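# Place every flower stem-down into the standing vase

## Task

Get every flower into the vase with its stem pointing down, keep the vase upright, make sure no stem ends up visibly bent or deformed, then release the grippers and pull the arms away from everything.

## Robot and tools

Robot: two arms, left_arm and right_arm, each ending in a parallel two-finger gripper with a wrist camera. Bases sit near (-0.041, +0.331, 0) m for left_arm and (-0.026, -0.287, 0) m for right_arm, each turned slightly about z. A two-camera stand is fixed behind the arms. Objects may occasionally get a small nudge from outside.

Frame: the scene frame has its origin at table-top height, midway between the nominal bases; +x points out over the table, +z up, and left_arm is on the +y side (arm names do not match image left/right). Reported end_effector_position (m) and end_effector_quat_wxyz use this frame. The position is the point between the finger pads, roughly 1 cm short of the tips; fingers extend along the gripper's +z and separate along its y. Printed poses can be wrong by a few cm, worse at long reach.

Command rows: every moving argument is made of rows of 14 numbers, one row covering both arms: dx, dy, dz, rx, ry, rz, opening for left_arm, then the same seven for right_arm. The six pose numbers are offsets, not poses: displacement from that arm's Hand target at the start of the action or move, along scene-frame axes, with rotation about the Hand target position. Scale: 1.0 equals 0.6 m or 180 degrees; rx, ry, rz form one rotation vector. Values lie in [-1, 1]. Opening is absolute, not an offset: +1 fully open (0.094 m), -1 closed. All six pose zeros re-request the current Hand target; a 0 opening is itself a command, so resend the present opening to keep a gripper unchanged.

execute_actions(actions, cameras): actions is a list of actions; each action is up to 15 rows, one per 1/30 s step, the last row held to fill 15 steps. Each row is measured from the pose at the action's start, not from the previous row; a new action starts from the updated Hand target, so repeating an offset keeps moving. Images arrive only for an empty actions list or when cameras names them (["all"], a list of names, [] for none). An empty list also reports fields otherwise omitted.

move(target, speed, blend, opening_speed, grip_force, blocking, cameras): target is one 14-number row or a list of up to 15 rows, all offsets from the same starting Hand targets. Paths are straight, finish together, take at least 0.5 s and are cut off at 10 s. speed is m/s (0.002 to 2.9, default 0.25; rotation capped at twice that in rad/s), one value or one per target. blend (m) rounds corners of a list; 0 stops at each. opening_speed (per second on the -1..+1 scale, at least 0.2) makes fingers change gradually — use it when closing on something fragile. grip_force is newtons per pad, 10 to 50, one value or one per arm, persisting until changed; lower force closes slowly. blocking=false returns after about 0.5 s while motion continues. Paths do not avoid obstacles or the other arm; faster moves lag and overshoot more. Do not route a path close to an arm's own base; go around it. The move: line reports the ending (done, off_target, moving, held, fault) and limits (paced = pose clipped, held = steps withheld). done means at rest within 10 mm and 2 degrees.

wait(seconds 0 to 10, cameras): runs the scene with last commands held; returns early if a running move ends. stop(cameras): brakes a running move. zoom_image(camera, region [x0,y0,x1,y1] pixels, max 504x504): enlarges part of the latest image of cam_high, cam_low, cam_left_wrist or cam_right_wrist (all 672x504). finished_scene(scene): ends the scene; call nothing after it in that reply.

Results: Hand target is the last commanded pose after clipping, the base for next offsets. The gripper often rests short of it; resending zeros requests it again, or send the missing distance. Orientation commands are clipped to within 40 degrees of the current orientation each step. grip_measured is measured opening on the command scale, reading up to about 2.5 mm wide when empty and narrower than a squeezed part. Squeeze rises about 1 N per 0.001 below first contact and jumps to the force limit near 20 N. To release, command well above grip_measured. Joint torques and joint velocities lines reflect weight, friction and noise; a velocities line may be omitted when all are still. Motor temperatures: MOTOR HOT from 75 °C; at 90 °C the arm folds and stops for the scene; at 100 °C it collapses. Holding loads, stretching out, or pushing at unreachable poses heats motors.

Joint ranges (rad): waist -2.618 to 3.054, shoulder 0 to 3.142, elbow 0 to 3.142 (straight at 2.901), wrist pitch and yaw ±1.571, wrist roll ±2.094.

Avoid: letting anything fall off the table or leaving it off the table, dropping items from height, releasing moving items, fast impacts with fixed or heavy things, hard pushes, arm-to-arm contact or closing one gripper on the other's fingers, strain on wrist camera cables, and any arm stop. A blocked arm keeps pressing until commanded back past its gripper. Small moves may not happen or may drift sideways; check the pose and tilt after each move and correct it. Flower stems bend, so grip gently with a low grip_force and slow opening_speed, and lower them into the vase without knocking it over.

Each tool is called as name([rows], argument=value, ...), one row to a line, values as JSON.

## Session

execute_actions(actions=[])

Scene clock: 0.00 s.
left_arm: end_effector_position=(+0.3536, +0.3433, +0.0931) grip_measured=+1.000 end_effector_quat_wxyz=(+0.575, -0.062, +0.813, +0.075) | right_arm: end_effector_position=(+0.3576, -0.2665, +0.0651) grip_measured=+1.000 end_effector_quat_wxyz=(+0.490, -0.019, +0.868, +0.078)
Joint positions: left_arm=[-0.054 1.547 0.379 0.82 -0.28 -0.046 0.094] | right_arm=[-0.071 1.501 0.435 0.524 -0.177 0.03 0.094]
Joint velocities: within noise
Joint torques (N m): no reading
Motor temperatures (°C): left_arm=[25 23 26 25 27 26 23] | right_arm=[25 26 25 24 26 27 27]
Heat: left arm: 27 °C; right arm: 27 °C.
Hand target: left_arm +0.3586, +0.3432, +0.1069; +0.591, -0.066, +0.800, +0.072 | right_arm +0.3647, -0.2665, +0.0795; +0.510, -0.023, +0.857, +0.077
Tool commands: left_gripper/opening=+1.0 right_gripper/opening=+1.0

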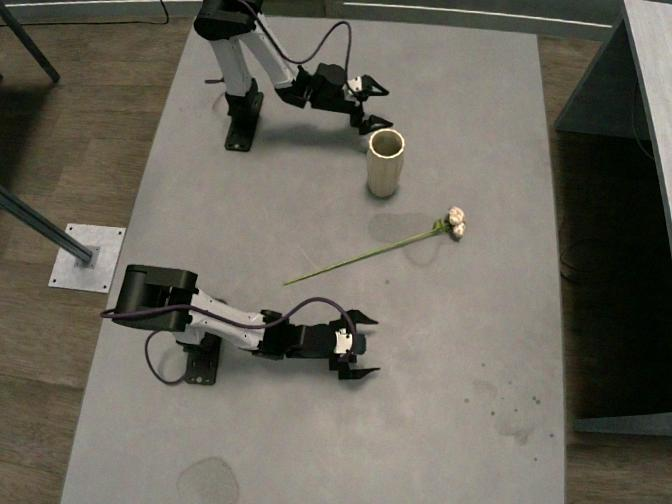

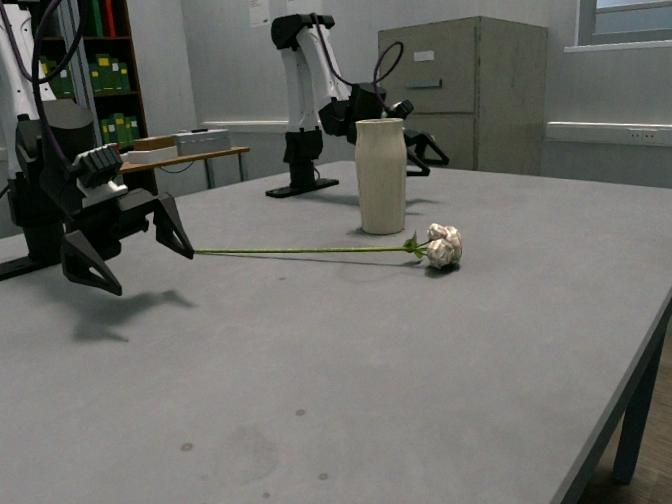

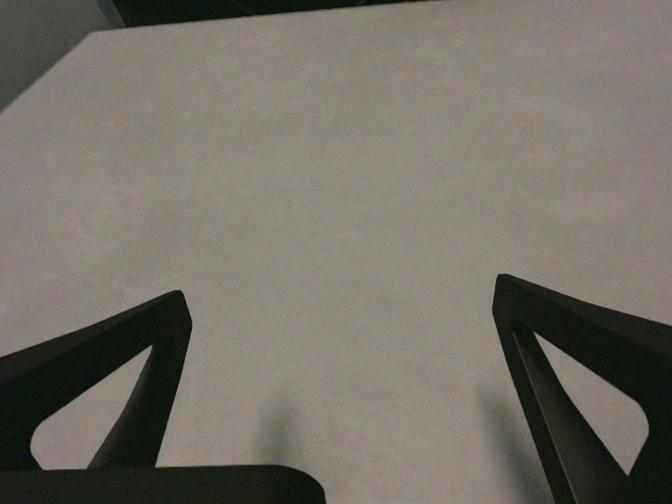

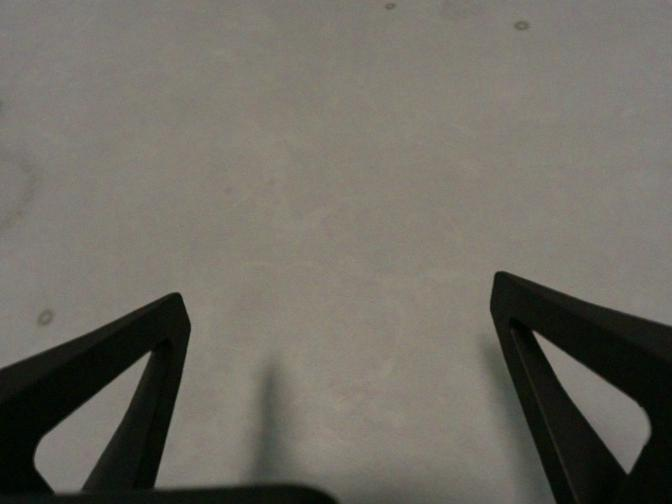

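move(target=[0,0,0,0,0,0,1,0.05,0.4275,0.167,-0.113,0.327,0.0895,1], cameras=["all"])

zoom_image(camera="cam_high", region=[260, 120, 480, 300])

Scene clock: 31.13 s.
left_arm: end_effector_position=(+0.3536, +0.3433, +0.0931) grip_measured=+1.000 end_effector_quat_wxyz=(+0.575, -0.062, +0.813, +0.075) | right_arm: end_effector_position=(+0.3953, -0.0113, +0.1800) grip_measured=+1.000 end_effector_quat_wxyz=(+0.137, -0.192, +0.971, +0.043)
Joint positions: left_arm=[-0.054 1.547 0.379 0.82 -0.28 -0.046 0.094] | right_arm=[0.544 2.4 2.683 -1.567 0.025 0.193 0.094]
Joint torques (N m): left_arm=[-0.14 -5.61 6.3 2.15 -0.08 -0.04] | right_arm=[0.02 -10.81 8.32 0.81 -0.3 0.1]
Motor temperatures (°C): left_arm=[25 26 28 31 27 26 23] | right_arm=[25 29 30 32 26 27 27]
Heat: left arm: 31 °C; right arm: 32 °C.
Hand target: left_arm +0.3586, +0.3432, +0.1069; +0.591, -0.066, +0.800, +0.072 | right_arm +0.3947, -0.0100, +0.1797; +0.000, -0.182, +0.983, +0.000
Off the commanded pose: left_arm 0.015 m, 2 deg | right_arm 0.001 m, 17 deg.
joint sent to its limit (right arm) — joint 4 (wrist pitch), lower limit. The joint targets are off in position and orientation.
move: off_target (left_arm, right_arm)

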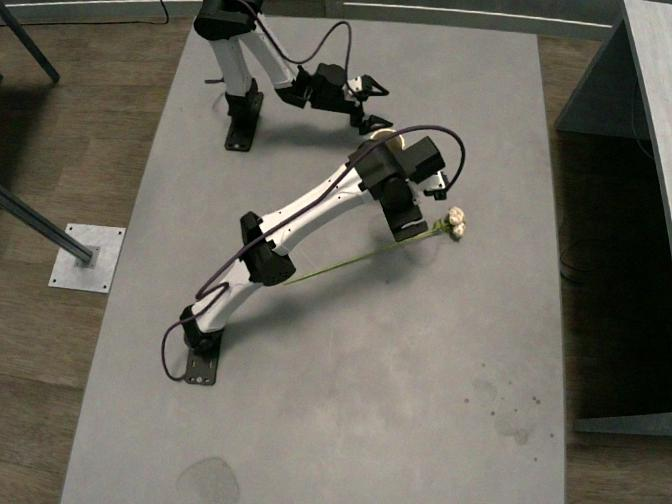

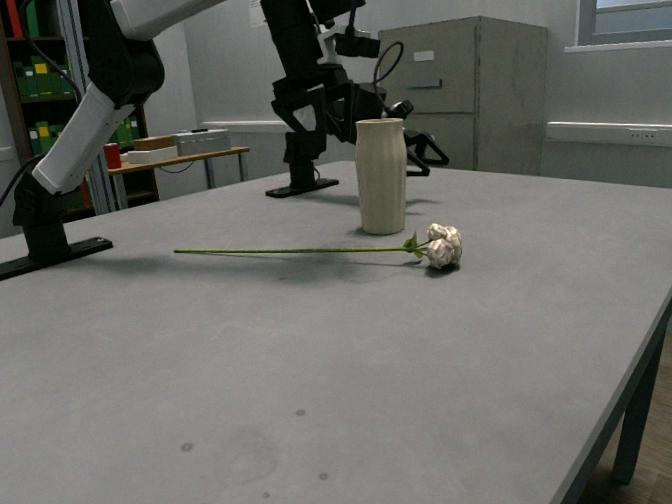

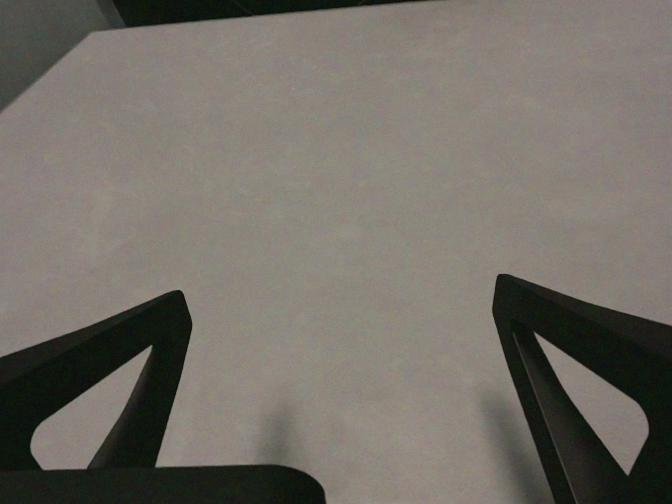

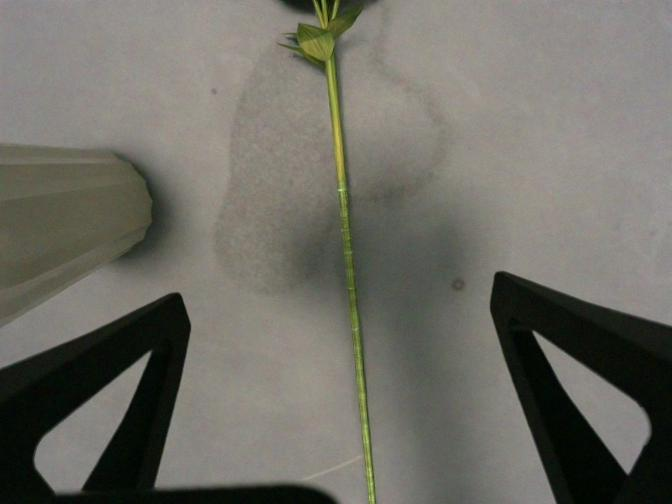

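Scaled by 2.291 from the camera's 672x504 image, which has a finer 960x720 frame.

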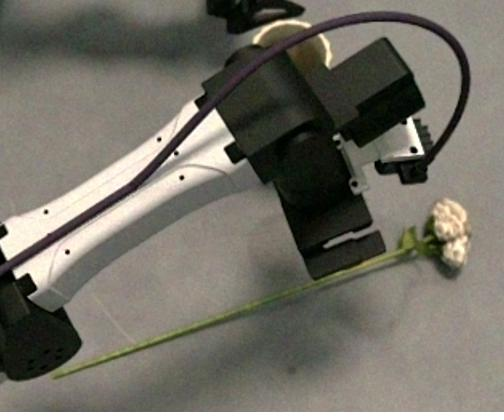

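move(target=[0,0,0,0,0,0,1,0.002,-0.006,-0.233,0,0,0.022,0.3], cameras=["cam_low","cam_right_wrist"])

zoom_image(camera="cam_low", region=[160, 100, 480, 300])

Scene clock: 41.90 s.
left_arm: end_effector_position=(+0.3536, +0.3433, +0.0931) grip_measured=+1.000 end_effector_quat_wxyz=(+0.575, -0.062, +0.813, +0.075) | right_arm: end_effector_position=(+0.3911, -0.0134, +0.0383) grip_measured=+0.302 end_effector_quat_wxyz=(-0.001, -0.212, +0.977, -0.010)
Joint positions: left_arm=[-0.054 1.547 0.379 0.82 -0.28 -0.046 0.094] | right_arm=[0.542 2.658 2.617 -1.539 0.017 0.159 0.061]
Joint torques (N m): left_arm=[-0.14 -5.64 6.31 2.15 -0.09 -0.05] | right_arm=[-0.77 -12.71 8.72 0.31 -0.3 -0.28]
Heat: left arm: 32 °C; right arm: 33 °C.
Hand target: left_arm +0.3586, +0.3432, +0.1069; +0.591, -0.066, +0.800, +0.072 | right_arm +0.3959, -0.0136, +0.0399; +0.000, -0.215, +0.977, +0.000
Off the commanded pose: left_arm 0.015 m, 2 deg | right_arm 0.005 m, 1 deg.
move: off_target (left_arm)
Images, in order (width x height): cam_low 672x504, cam_right_wrist 672x504.

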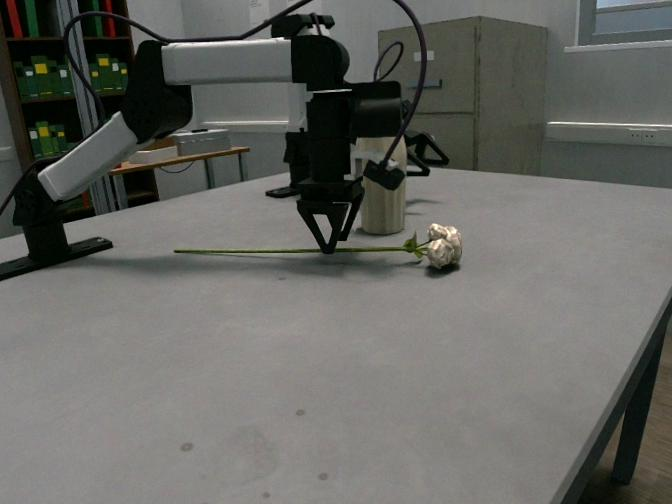

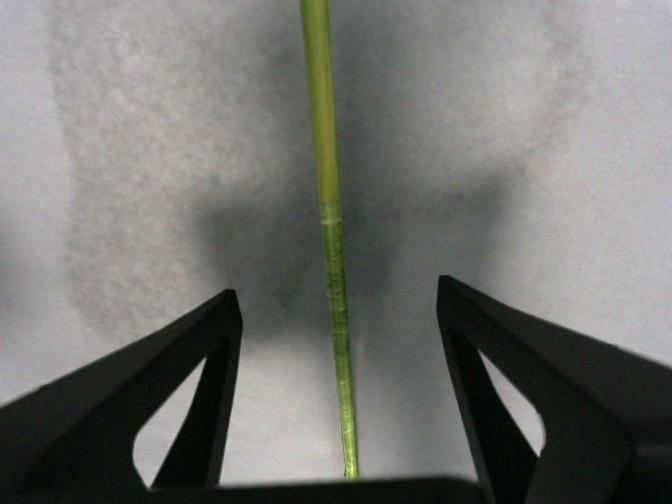

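Scaled by 1.575 from the camera's 672x504 image, which has a finer 960x720 frame.

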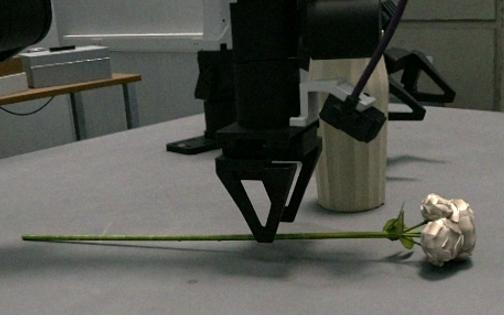

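move([
  [0,0,0,0,0,0,1,0.002,0,-0.042,0,0,0.013,0.3],
  [0,0,0,0,0,0,1,0.002,0,-0.042,0,0,0.013,-1],
], speed=0.1, grip_force=[50,30], cameras=["cam_low","cam_right_wrist"])

Scene clock: 52.13 s.
left_arm: end_effector_position=(+0.3536, +0.3433, +0.0931) grip_measured=+1.000 end_effector_quat_wxyz=(+0.575, -0.062, +0.813, +0.075) | right_arm: end_effector_position=(+0.3886, -0.0127, +0.0151) grip_measured=-0.880 end_effector_quat_wxyz=(-0.015, -0.235, +0.972, -0.004)
Joint positions: left_arm=[-0.054 1.547 0.379 0.82 -0.28 -0.046 0.094] | right_arm=[0.539 2.658 2.523 -1.467 -0.003 0.109 0.006]
Joint torques (N m): left_arm=[-0.13 -5.64 6.31 2.15 -0.08 -0.03] | right_arm=[-0.57 -14.72 4.21 0.73 -0.11 -0.25]
Motor temperatures (°C): left_arm=[25 27 29 33 27 26 23] | right_arm=[25 38 31 29 26 27 27]
Heat: left arm: 33 °C; right arm: 38 °C.
Hand target: left_arm +0.3586, +0.3432, +0.1069; +0.591, -0.066, +0.800, +0.072 | right_arm +0.3971, -0.0136, +0.0147; +0.000, -0.235, +0.972, +0.000
Off the commanded pose: left_arm 0.015 m, 2 deg | right_arm 0.009 m, 2 deg.
grip_force (N): 50, 30
move: off_target (left_arm); target 2's new opening was sent with right_arm's hand 0.011 m and 3 deg from that target
Images, in order (width x height): cam_low 672x504, cam_right_wrist 672x504.

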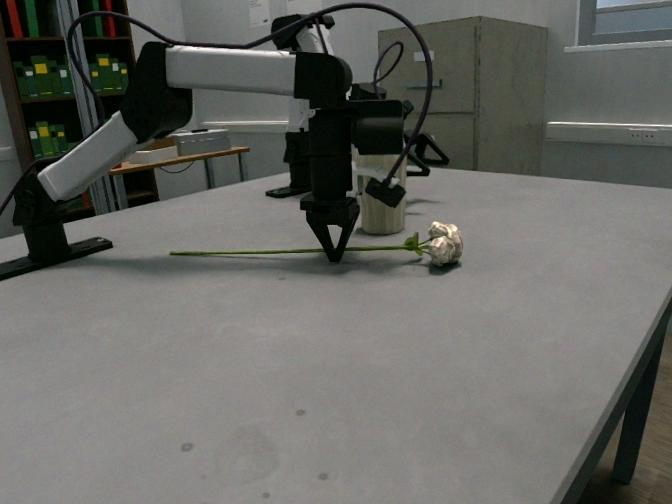

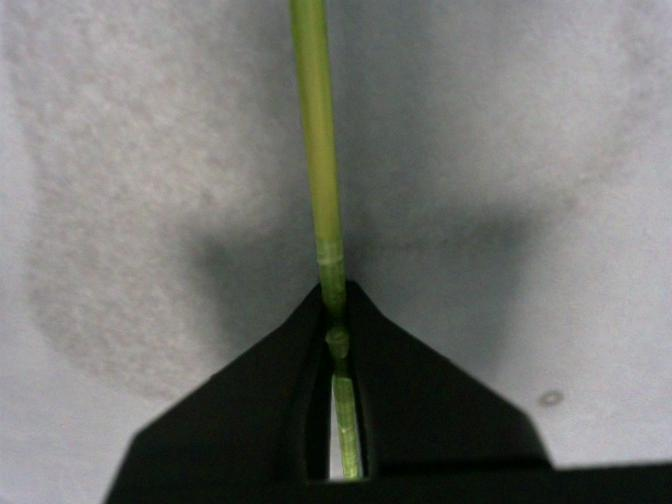

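move([
  [0,0,0,0,0,0,1,-0.01,0,0.2,0,0,0,-1],
  [0,0,0,0,0,0,1,-0.062,0.023,0.892,0.296,-0.405,0.078,-1],
], blend=[0.03,0], cameras=["all"])

Scene clock: 64.67 s.
left_arm: end_effector_position=(+0.3536, +0.3433, +0.0931) grip_measured=+1.000 end_effector_quat_wxyz=(+0.575, -0.062, +0.813, +0.075) | right_arm: end_effector_position=(+0.3686, +0.0070, +0.5116) grip_measured=-0.881 end_effector_quat_wxyz=(+0.612, -0.273, +0.695, +0.259)
Joint positions: left_arm=[-0.054 1.547 0.379 0.82 -0.28 -0.046 0.094] | right_arm=[0.524 1.714 2.19 -0.594 -0.205 0.003 0.006]
Joint torques (N m): left_arm=[-0.13 -5.64 6.31 2.15 -0.09 -0.04] | right_arm=[-0.62 -9.99 7.25 3.05 -0.34 -0.11]
Heat: left arm: 34 °C; right arm: 42 °C.
Hand target: left_arm +0.3586, +0.3432, +0.1069; +0.591, -0.066, +0.800, +0.072 | right_arm +0.3599, +0.0002, +0.5499; +0.653, -0.271, +0.653, +0.271
Off the commanded pose: left_arm 0.015 m, 2 deg | right_arm 0.040 m, 7 deg.
grip_force (N): 50, 30
move: off_target (left_arm, right_arm)

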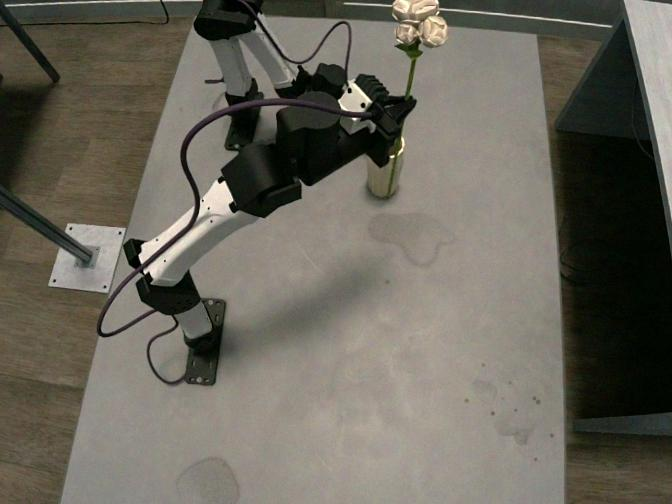

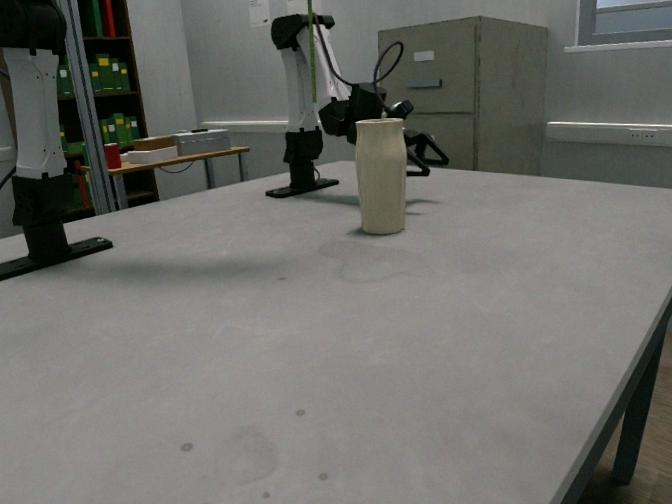

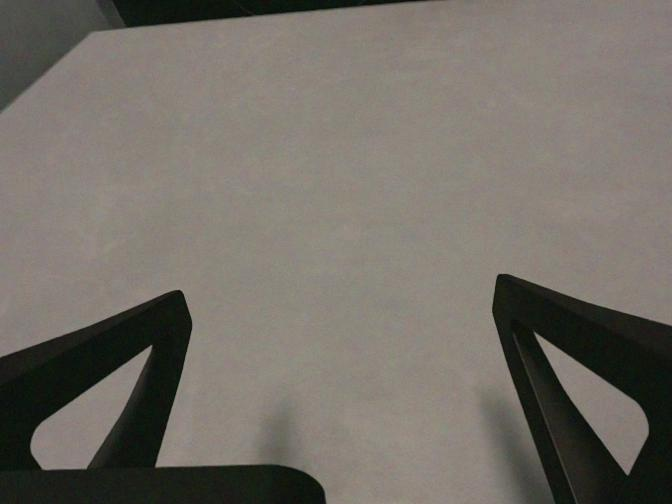

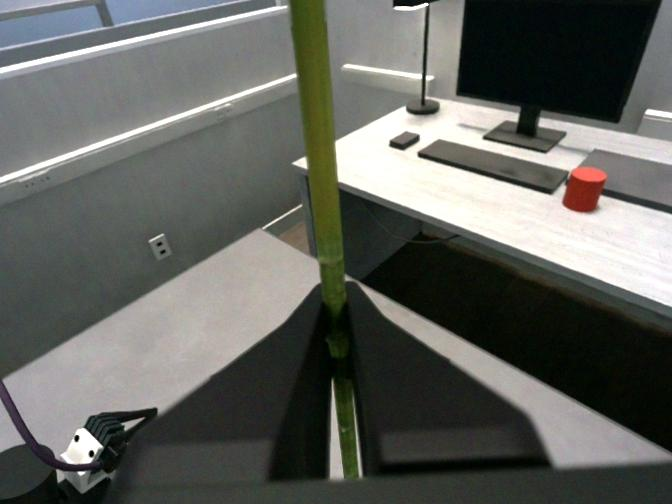

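move(target=[0,0,0,0,0,0,1,-0.023,0.205,0.058,0.027,-0.027,0,-1], cameras=["cam_high","cam_low"])

zoom_image(camera="cam_high", region=[300, 0, 480, 220])

zoom_image(camera="cam_low", region=[260, 0, 480, 250])

Scene clock: 83.93 s.
left_arm: end_effector_position=(+0.3536, +0.3433, +0.0931) grip_measured=+1.000 end_effector_quat_wxyz=(+0.575, -0.062, +0.813, +0.075) | right_arm: end_effector_position=(+0.3423, +0.1254, +0.5844) grip_measured=-0.881 end_effector_quat_wxyz=(+0.702, -0.251, +0.592, +0.306)
Joint positions: left_arm=[-0.054 1.547 0.379 0.82 -0.28 -0.046 0.094] | right_arm=[0.811 2.136 2.844 -0.533 0.042 0.003 0.006]
Joint torques (N m): left_arm=[-0.13 -5.6 6.3 2.15 -0.09 -0.04] | right_arm=[-0.02 -8.54 6.9 2.01 0.08 -0.22]
Motor temperatures (°C): left_arm=[25 28 29 35 27 26 23] | right_arm=[25 41 32 38 26 27 27]
Heat: left arm: 35 °C; right arm: 41 °C.
Hand target: left_arm +0.3586, +0.3432, +0.1069; +0.591, -0.066, +0.800, +0.072 | right_arm +0.3461, +0.1232, +0.5847; +0.691, -0.254, +0.613, +0.287
Off the commanded pose: left_arm 0.015 m, 2 deg | right_arm 0.004 m, 4 deg.
elbow stopped short (right arm): the move would have taken joint 3 (elbow) straighter than the controller allows.
grip_force (N): 50, 30
move: off_target (left_arm, right_arm)
Images, in order (width x height): cam_high 672x504, cam_low 672x504.

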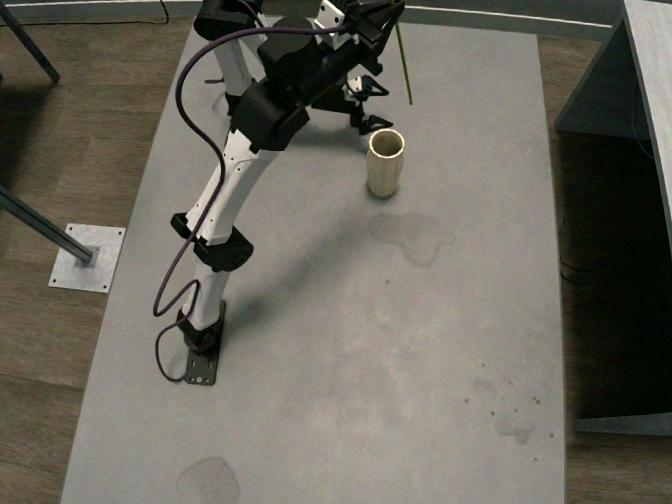

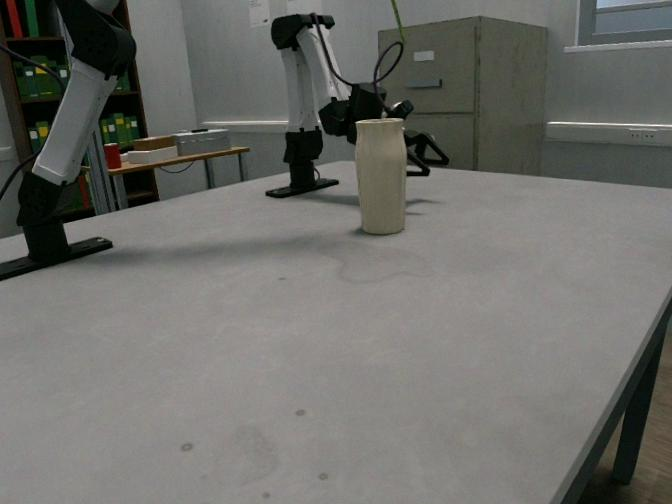

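Scaled by 2.291 from the camera's 672x504 image, which has a finer 960x720 frame.

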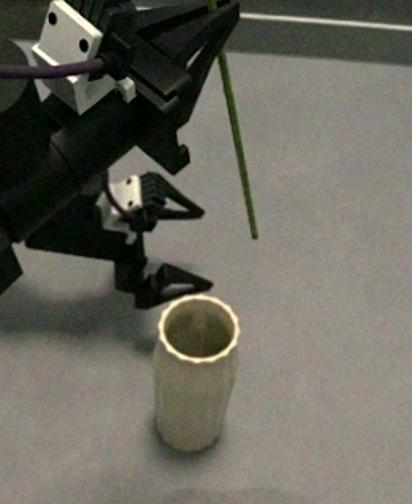

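Scaled by 2.016 from the camera's 672x504 image, which has a finer 960x720 frame.

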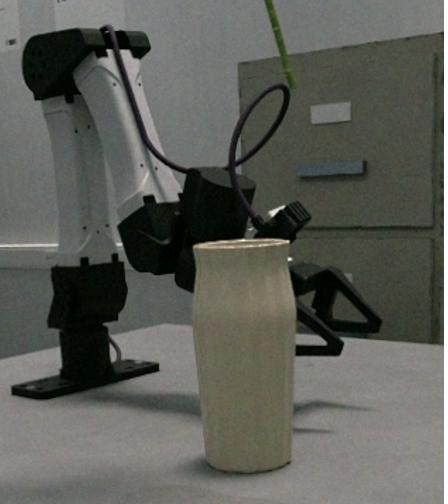

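move(target=[0,0,0,0,0,0,1,-0.02,0.018,-0.07,-0.034,0.034,0,-1], cameras=["cam_high","cam_low"])

zoom_image(camera="cam_high", region=[300, 0, 480, 220])

zoom_image(camera="cam_low", region=[260, 0, 480, 250])

Scene clock: 98.13 s.
left_arm: end_effector_position=(+0.3536, +0.3433, +0.0931) grip_measured=+1.000 end_effector_quat_wxyz=(+0.575, -0.062, +0.813, +0.075) | right_arm: end_effector_position=(+0.3326, +0.1396, +0.5395) grip_measured=-0.881 end_effector_quat_wxyz=(+0.647, -0.280, +0.651, +0.280)
Joint positions: left_arm=[-0.054 1.547 0.379 0.82 -0.28 -0.046 0.094] | right_arm=[0.854 2.136 2.839 -0.708 0.083 0.003 0.006]
Joint torques (N m): left_arm=[-0.12 -5.59 6.31 2.14 -0.09 -0.04] | right_arm=[0.36 -9.31 7.43 2.02 0.09 -0.09]
Heat: left arm: 36 °C; right arm: 40 °C.
Hand target: left_arm +0.3586, +0.3432, +0.1069; +0.591, -0.066, +0.800, +0.072 | right_arm +0.3341, +0.1340, +0.5427; +0.643, -0.275, +0.663, +0.267
Off the commanded pose: left_arm 0.015 m, 2 deg | right_arm 0.007 m, 2 deg.
elbow stopped short (right arm): the move would have taken joint 3 (elbow) straighter than the controller allows.
grip_force (N): 50, 30
move: off_target (left_arm)
Images, in order (width x height): cam_high 672x504, cam_low 672x504.

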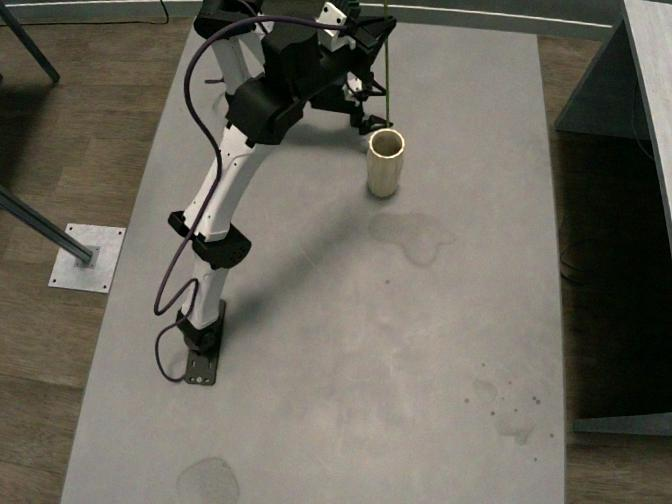

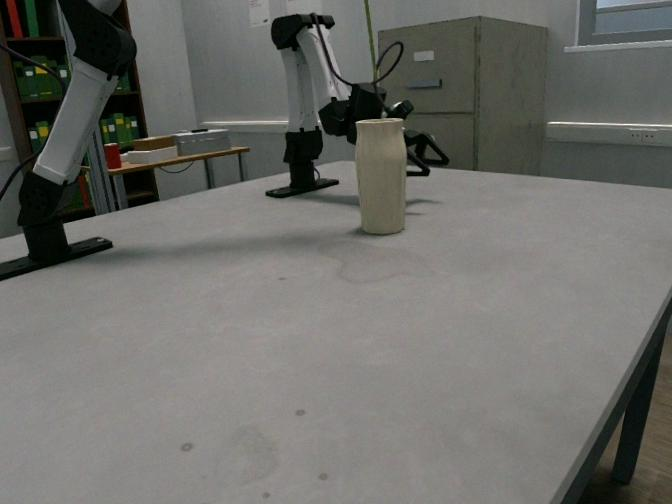

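Scaled by 2.291 from the camera's 672x504 image, which has a finer 960x720 frame.

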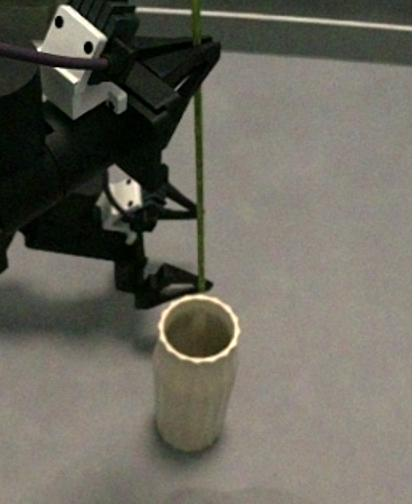

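Scaled by 2.016 from the camera's 672x504 image, which has a finer 960x720 frame.

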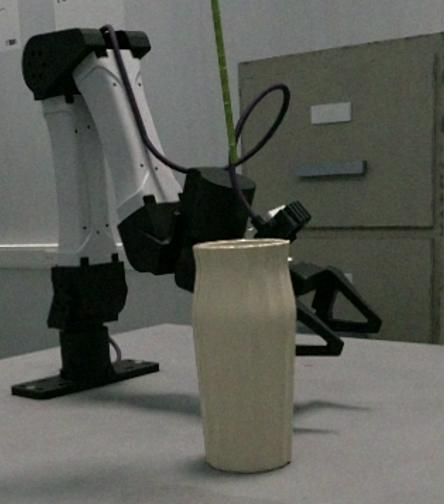

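move(target=[0,0,0,0,0,0,1,0.007,-0.004,-0.342,0,0,0,-1], speed=0.15, cameras=["cam_high","cam_low","cam_right_wrist"])

zoom_image(camera="cam_low", region=[260, 0, 480, 250])

Scene clock: 107.27 s.
left_arm: end_effector_position=(+0.3536, +0.3433, +0.0931) grip_measured=+1.000 end_effector_quat_wxyz=(+0.575, -0.062, +0.813, +0.075) | right_arm: end_effector_position=(+0.3345, +0.1417, +0.2986) grip_measured=-0.881 end_effector_quat_wxyz=(+0.603, -0.302, +0.693, +0.256)
Joint positions: left_arm=[-0.054 1.547 0.379 0.82 -0.28 -0.046 0.094] | right_arm=[0.854 1.745 1.348 0.252 0.085 0.003 0.006]
Joint torques (N m): left_arm=[-0.12 -5.61 6.31 2.15 -0.09 -0.04] | right_arm=[-0.8 -12.75 7.32 3.06 -0.01 -0.05]
Heat: left arm: 36 °C; right arm: 40 °C.
Hand target: left_arm +0.3586, +0.3432, +0.1069; +0.591, -0.066, +0.800, +0.072 | right_arm +0.3383, +0.1316, +0.3375; +0.643, -0.275, +0.663, +0.267
Off the commanded pose: left_arm 0.015 m, 2 deg | right_arm 0.040 m, 7 deg.
grip_force (N): 50, 30
move: off_target (left_arm, right_arm)
Images, in order (width x height): cam_high 672x504, cam_low 672x504, cam_right_wrist 672x504.

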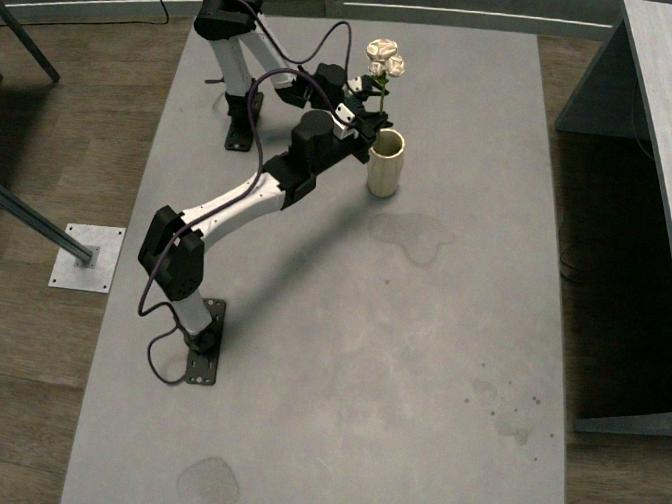

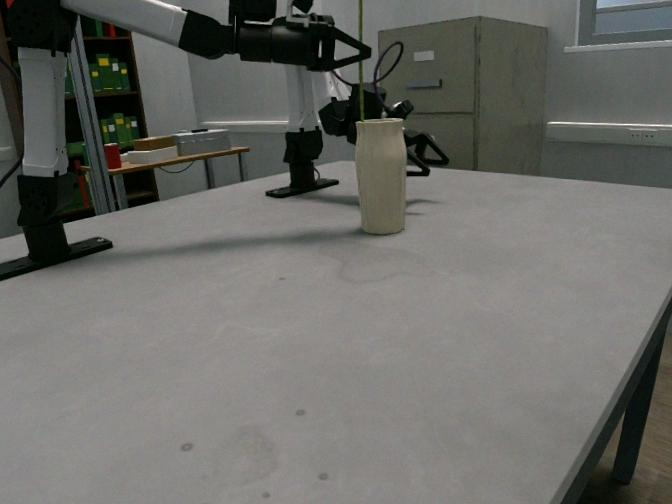

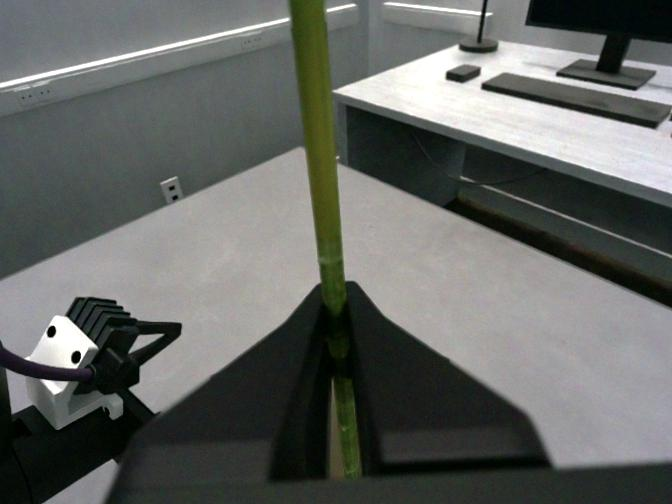

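Scaled by 2.016 from the camera's 672x504 image, which has a finer 960x720 frame.

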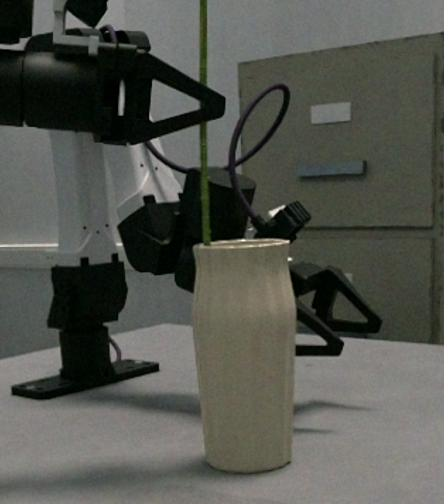

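zoom_image(camera="cam_high", region=[320, 20, 460, 220])

Scaled by 2.520 from the camera's 672x504 image, which has a finer 960x720 frame.

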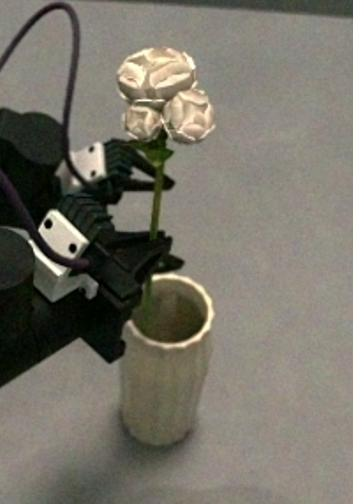

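move([
  [0,0,0,0,0,0,1,0.012,-0.005,-0.012,0,0,0,-1],
  [0,0,0,0,0,0,1,0.012,-0.005,-0.012,0,0,0,-0.2],
  [0,0,0,0,0,0,1,-0.2,-0.24,0.0,0,0,0,-0.2],
], speed=[0.05,0.1,0.12], opening_speed=0.4, cameras=["cam_high","cam_low"])

Scene clock: 120.37 s.
left_arm: end_effector_position=(+0.3536, +0.3433, +0.0931) grip_measured=+1.000 end_effector_quat_wxyz=(+0.575, -0.062, +0.813, +0.075) | right_arm: end_effector_position=(+0.2212, -0.0095, +0.3371) grip_measured=-0.202 end_effector_quat_wxyz=(+0.643, -0.278, +0.660, +0.271)
Joint positions: left_arm=[-0.054 1.547 0.379 0.82 -0.28 -0.046 0.094] | right_arm=[0.839 0.975 0.781 0.168 0.085 0.003 0.037]
Joint torques (N m): left_arm=[-0.12 -5.57 6.31 2.15 -0.08 -0.04] | right_arm=[0.7 -3.73 7.17 2.03 0.06 -0.06]
Heat: left arm: 37 °C; right arm: 42 °C.
Hand target: left_arm +0.3586, +0.3432, +0.1069; +0.591, -0.066, +0.800, +0.072 | right_arm +0.2183, -0.0124, +0.3375; +0.643, -0.275, +0.663, +0.267
Off the commanded pose: left_arm 0.015 m, 2 deg | right_arm 0.004 m, 1 deg.
grip_force (N): 50, 30
move: off_target (left_arm); target 2's new opening was sent with right_arm's hand 0.032 m and 6 deg from that target
Images, in order (width x height): cam_high 672x504, cam_low 672x504.

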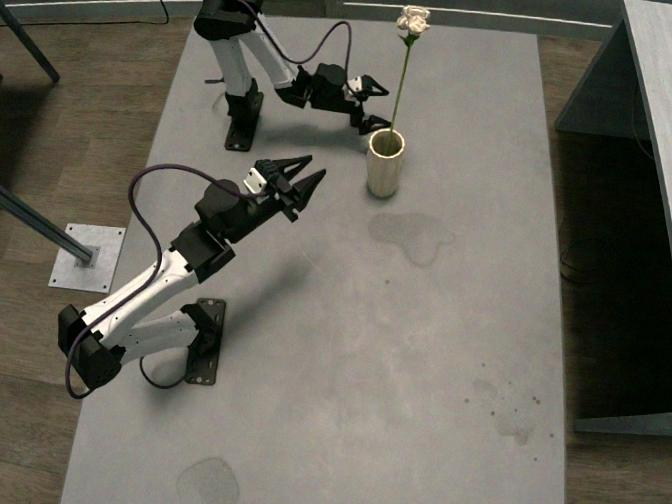

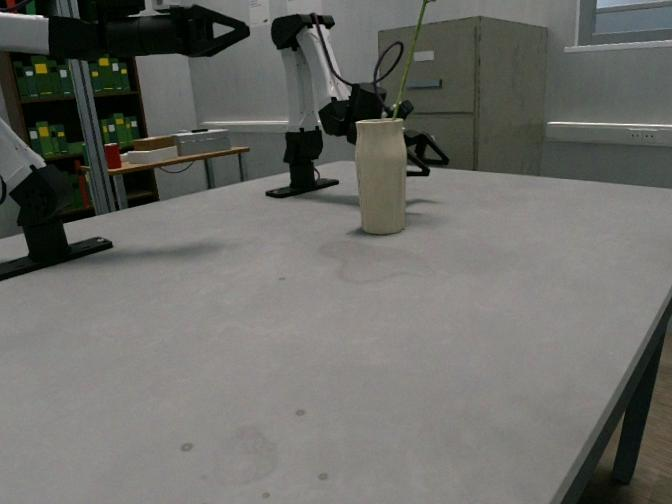

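Flower is in the vase, standing, robot clear.

finished_scene(scene=2)

The scene is finished: the task was done.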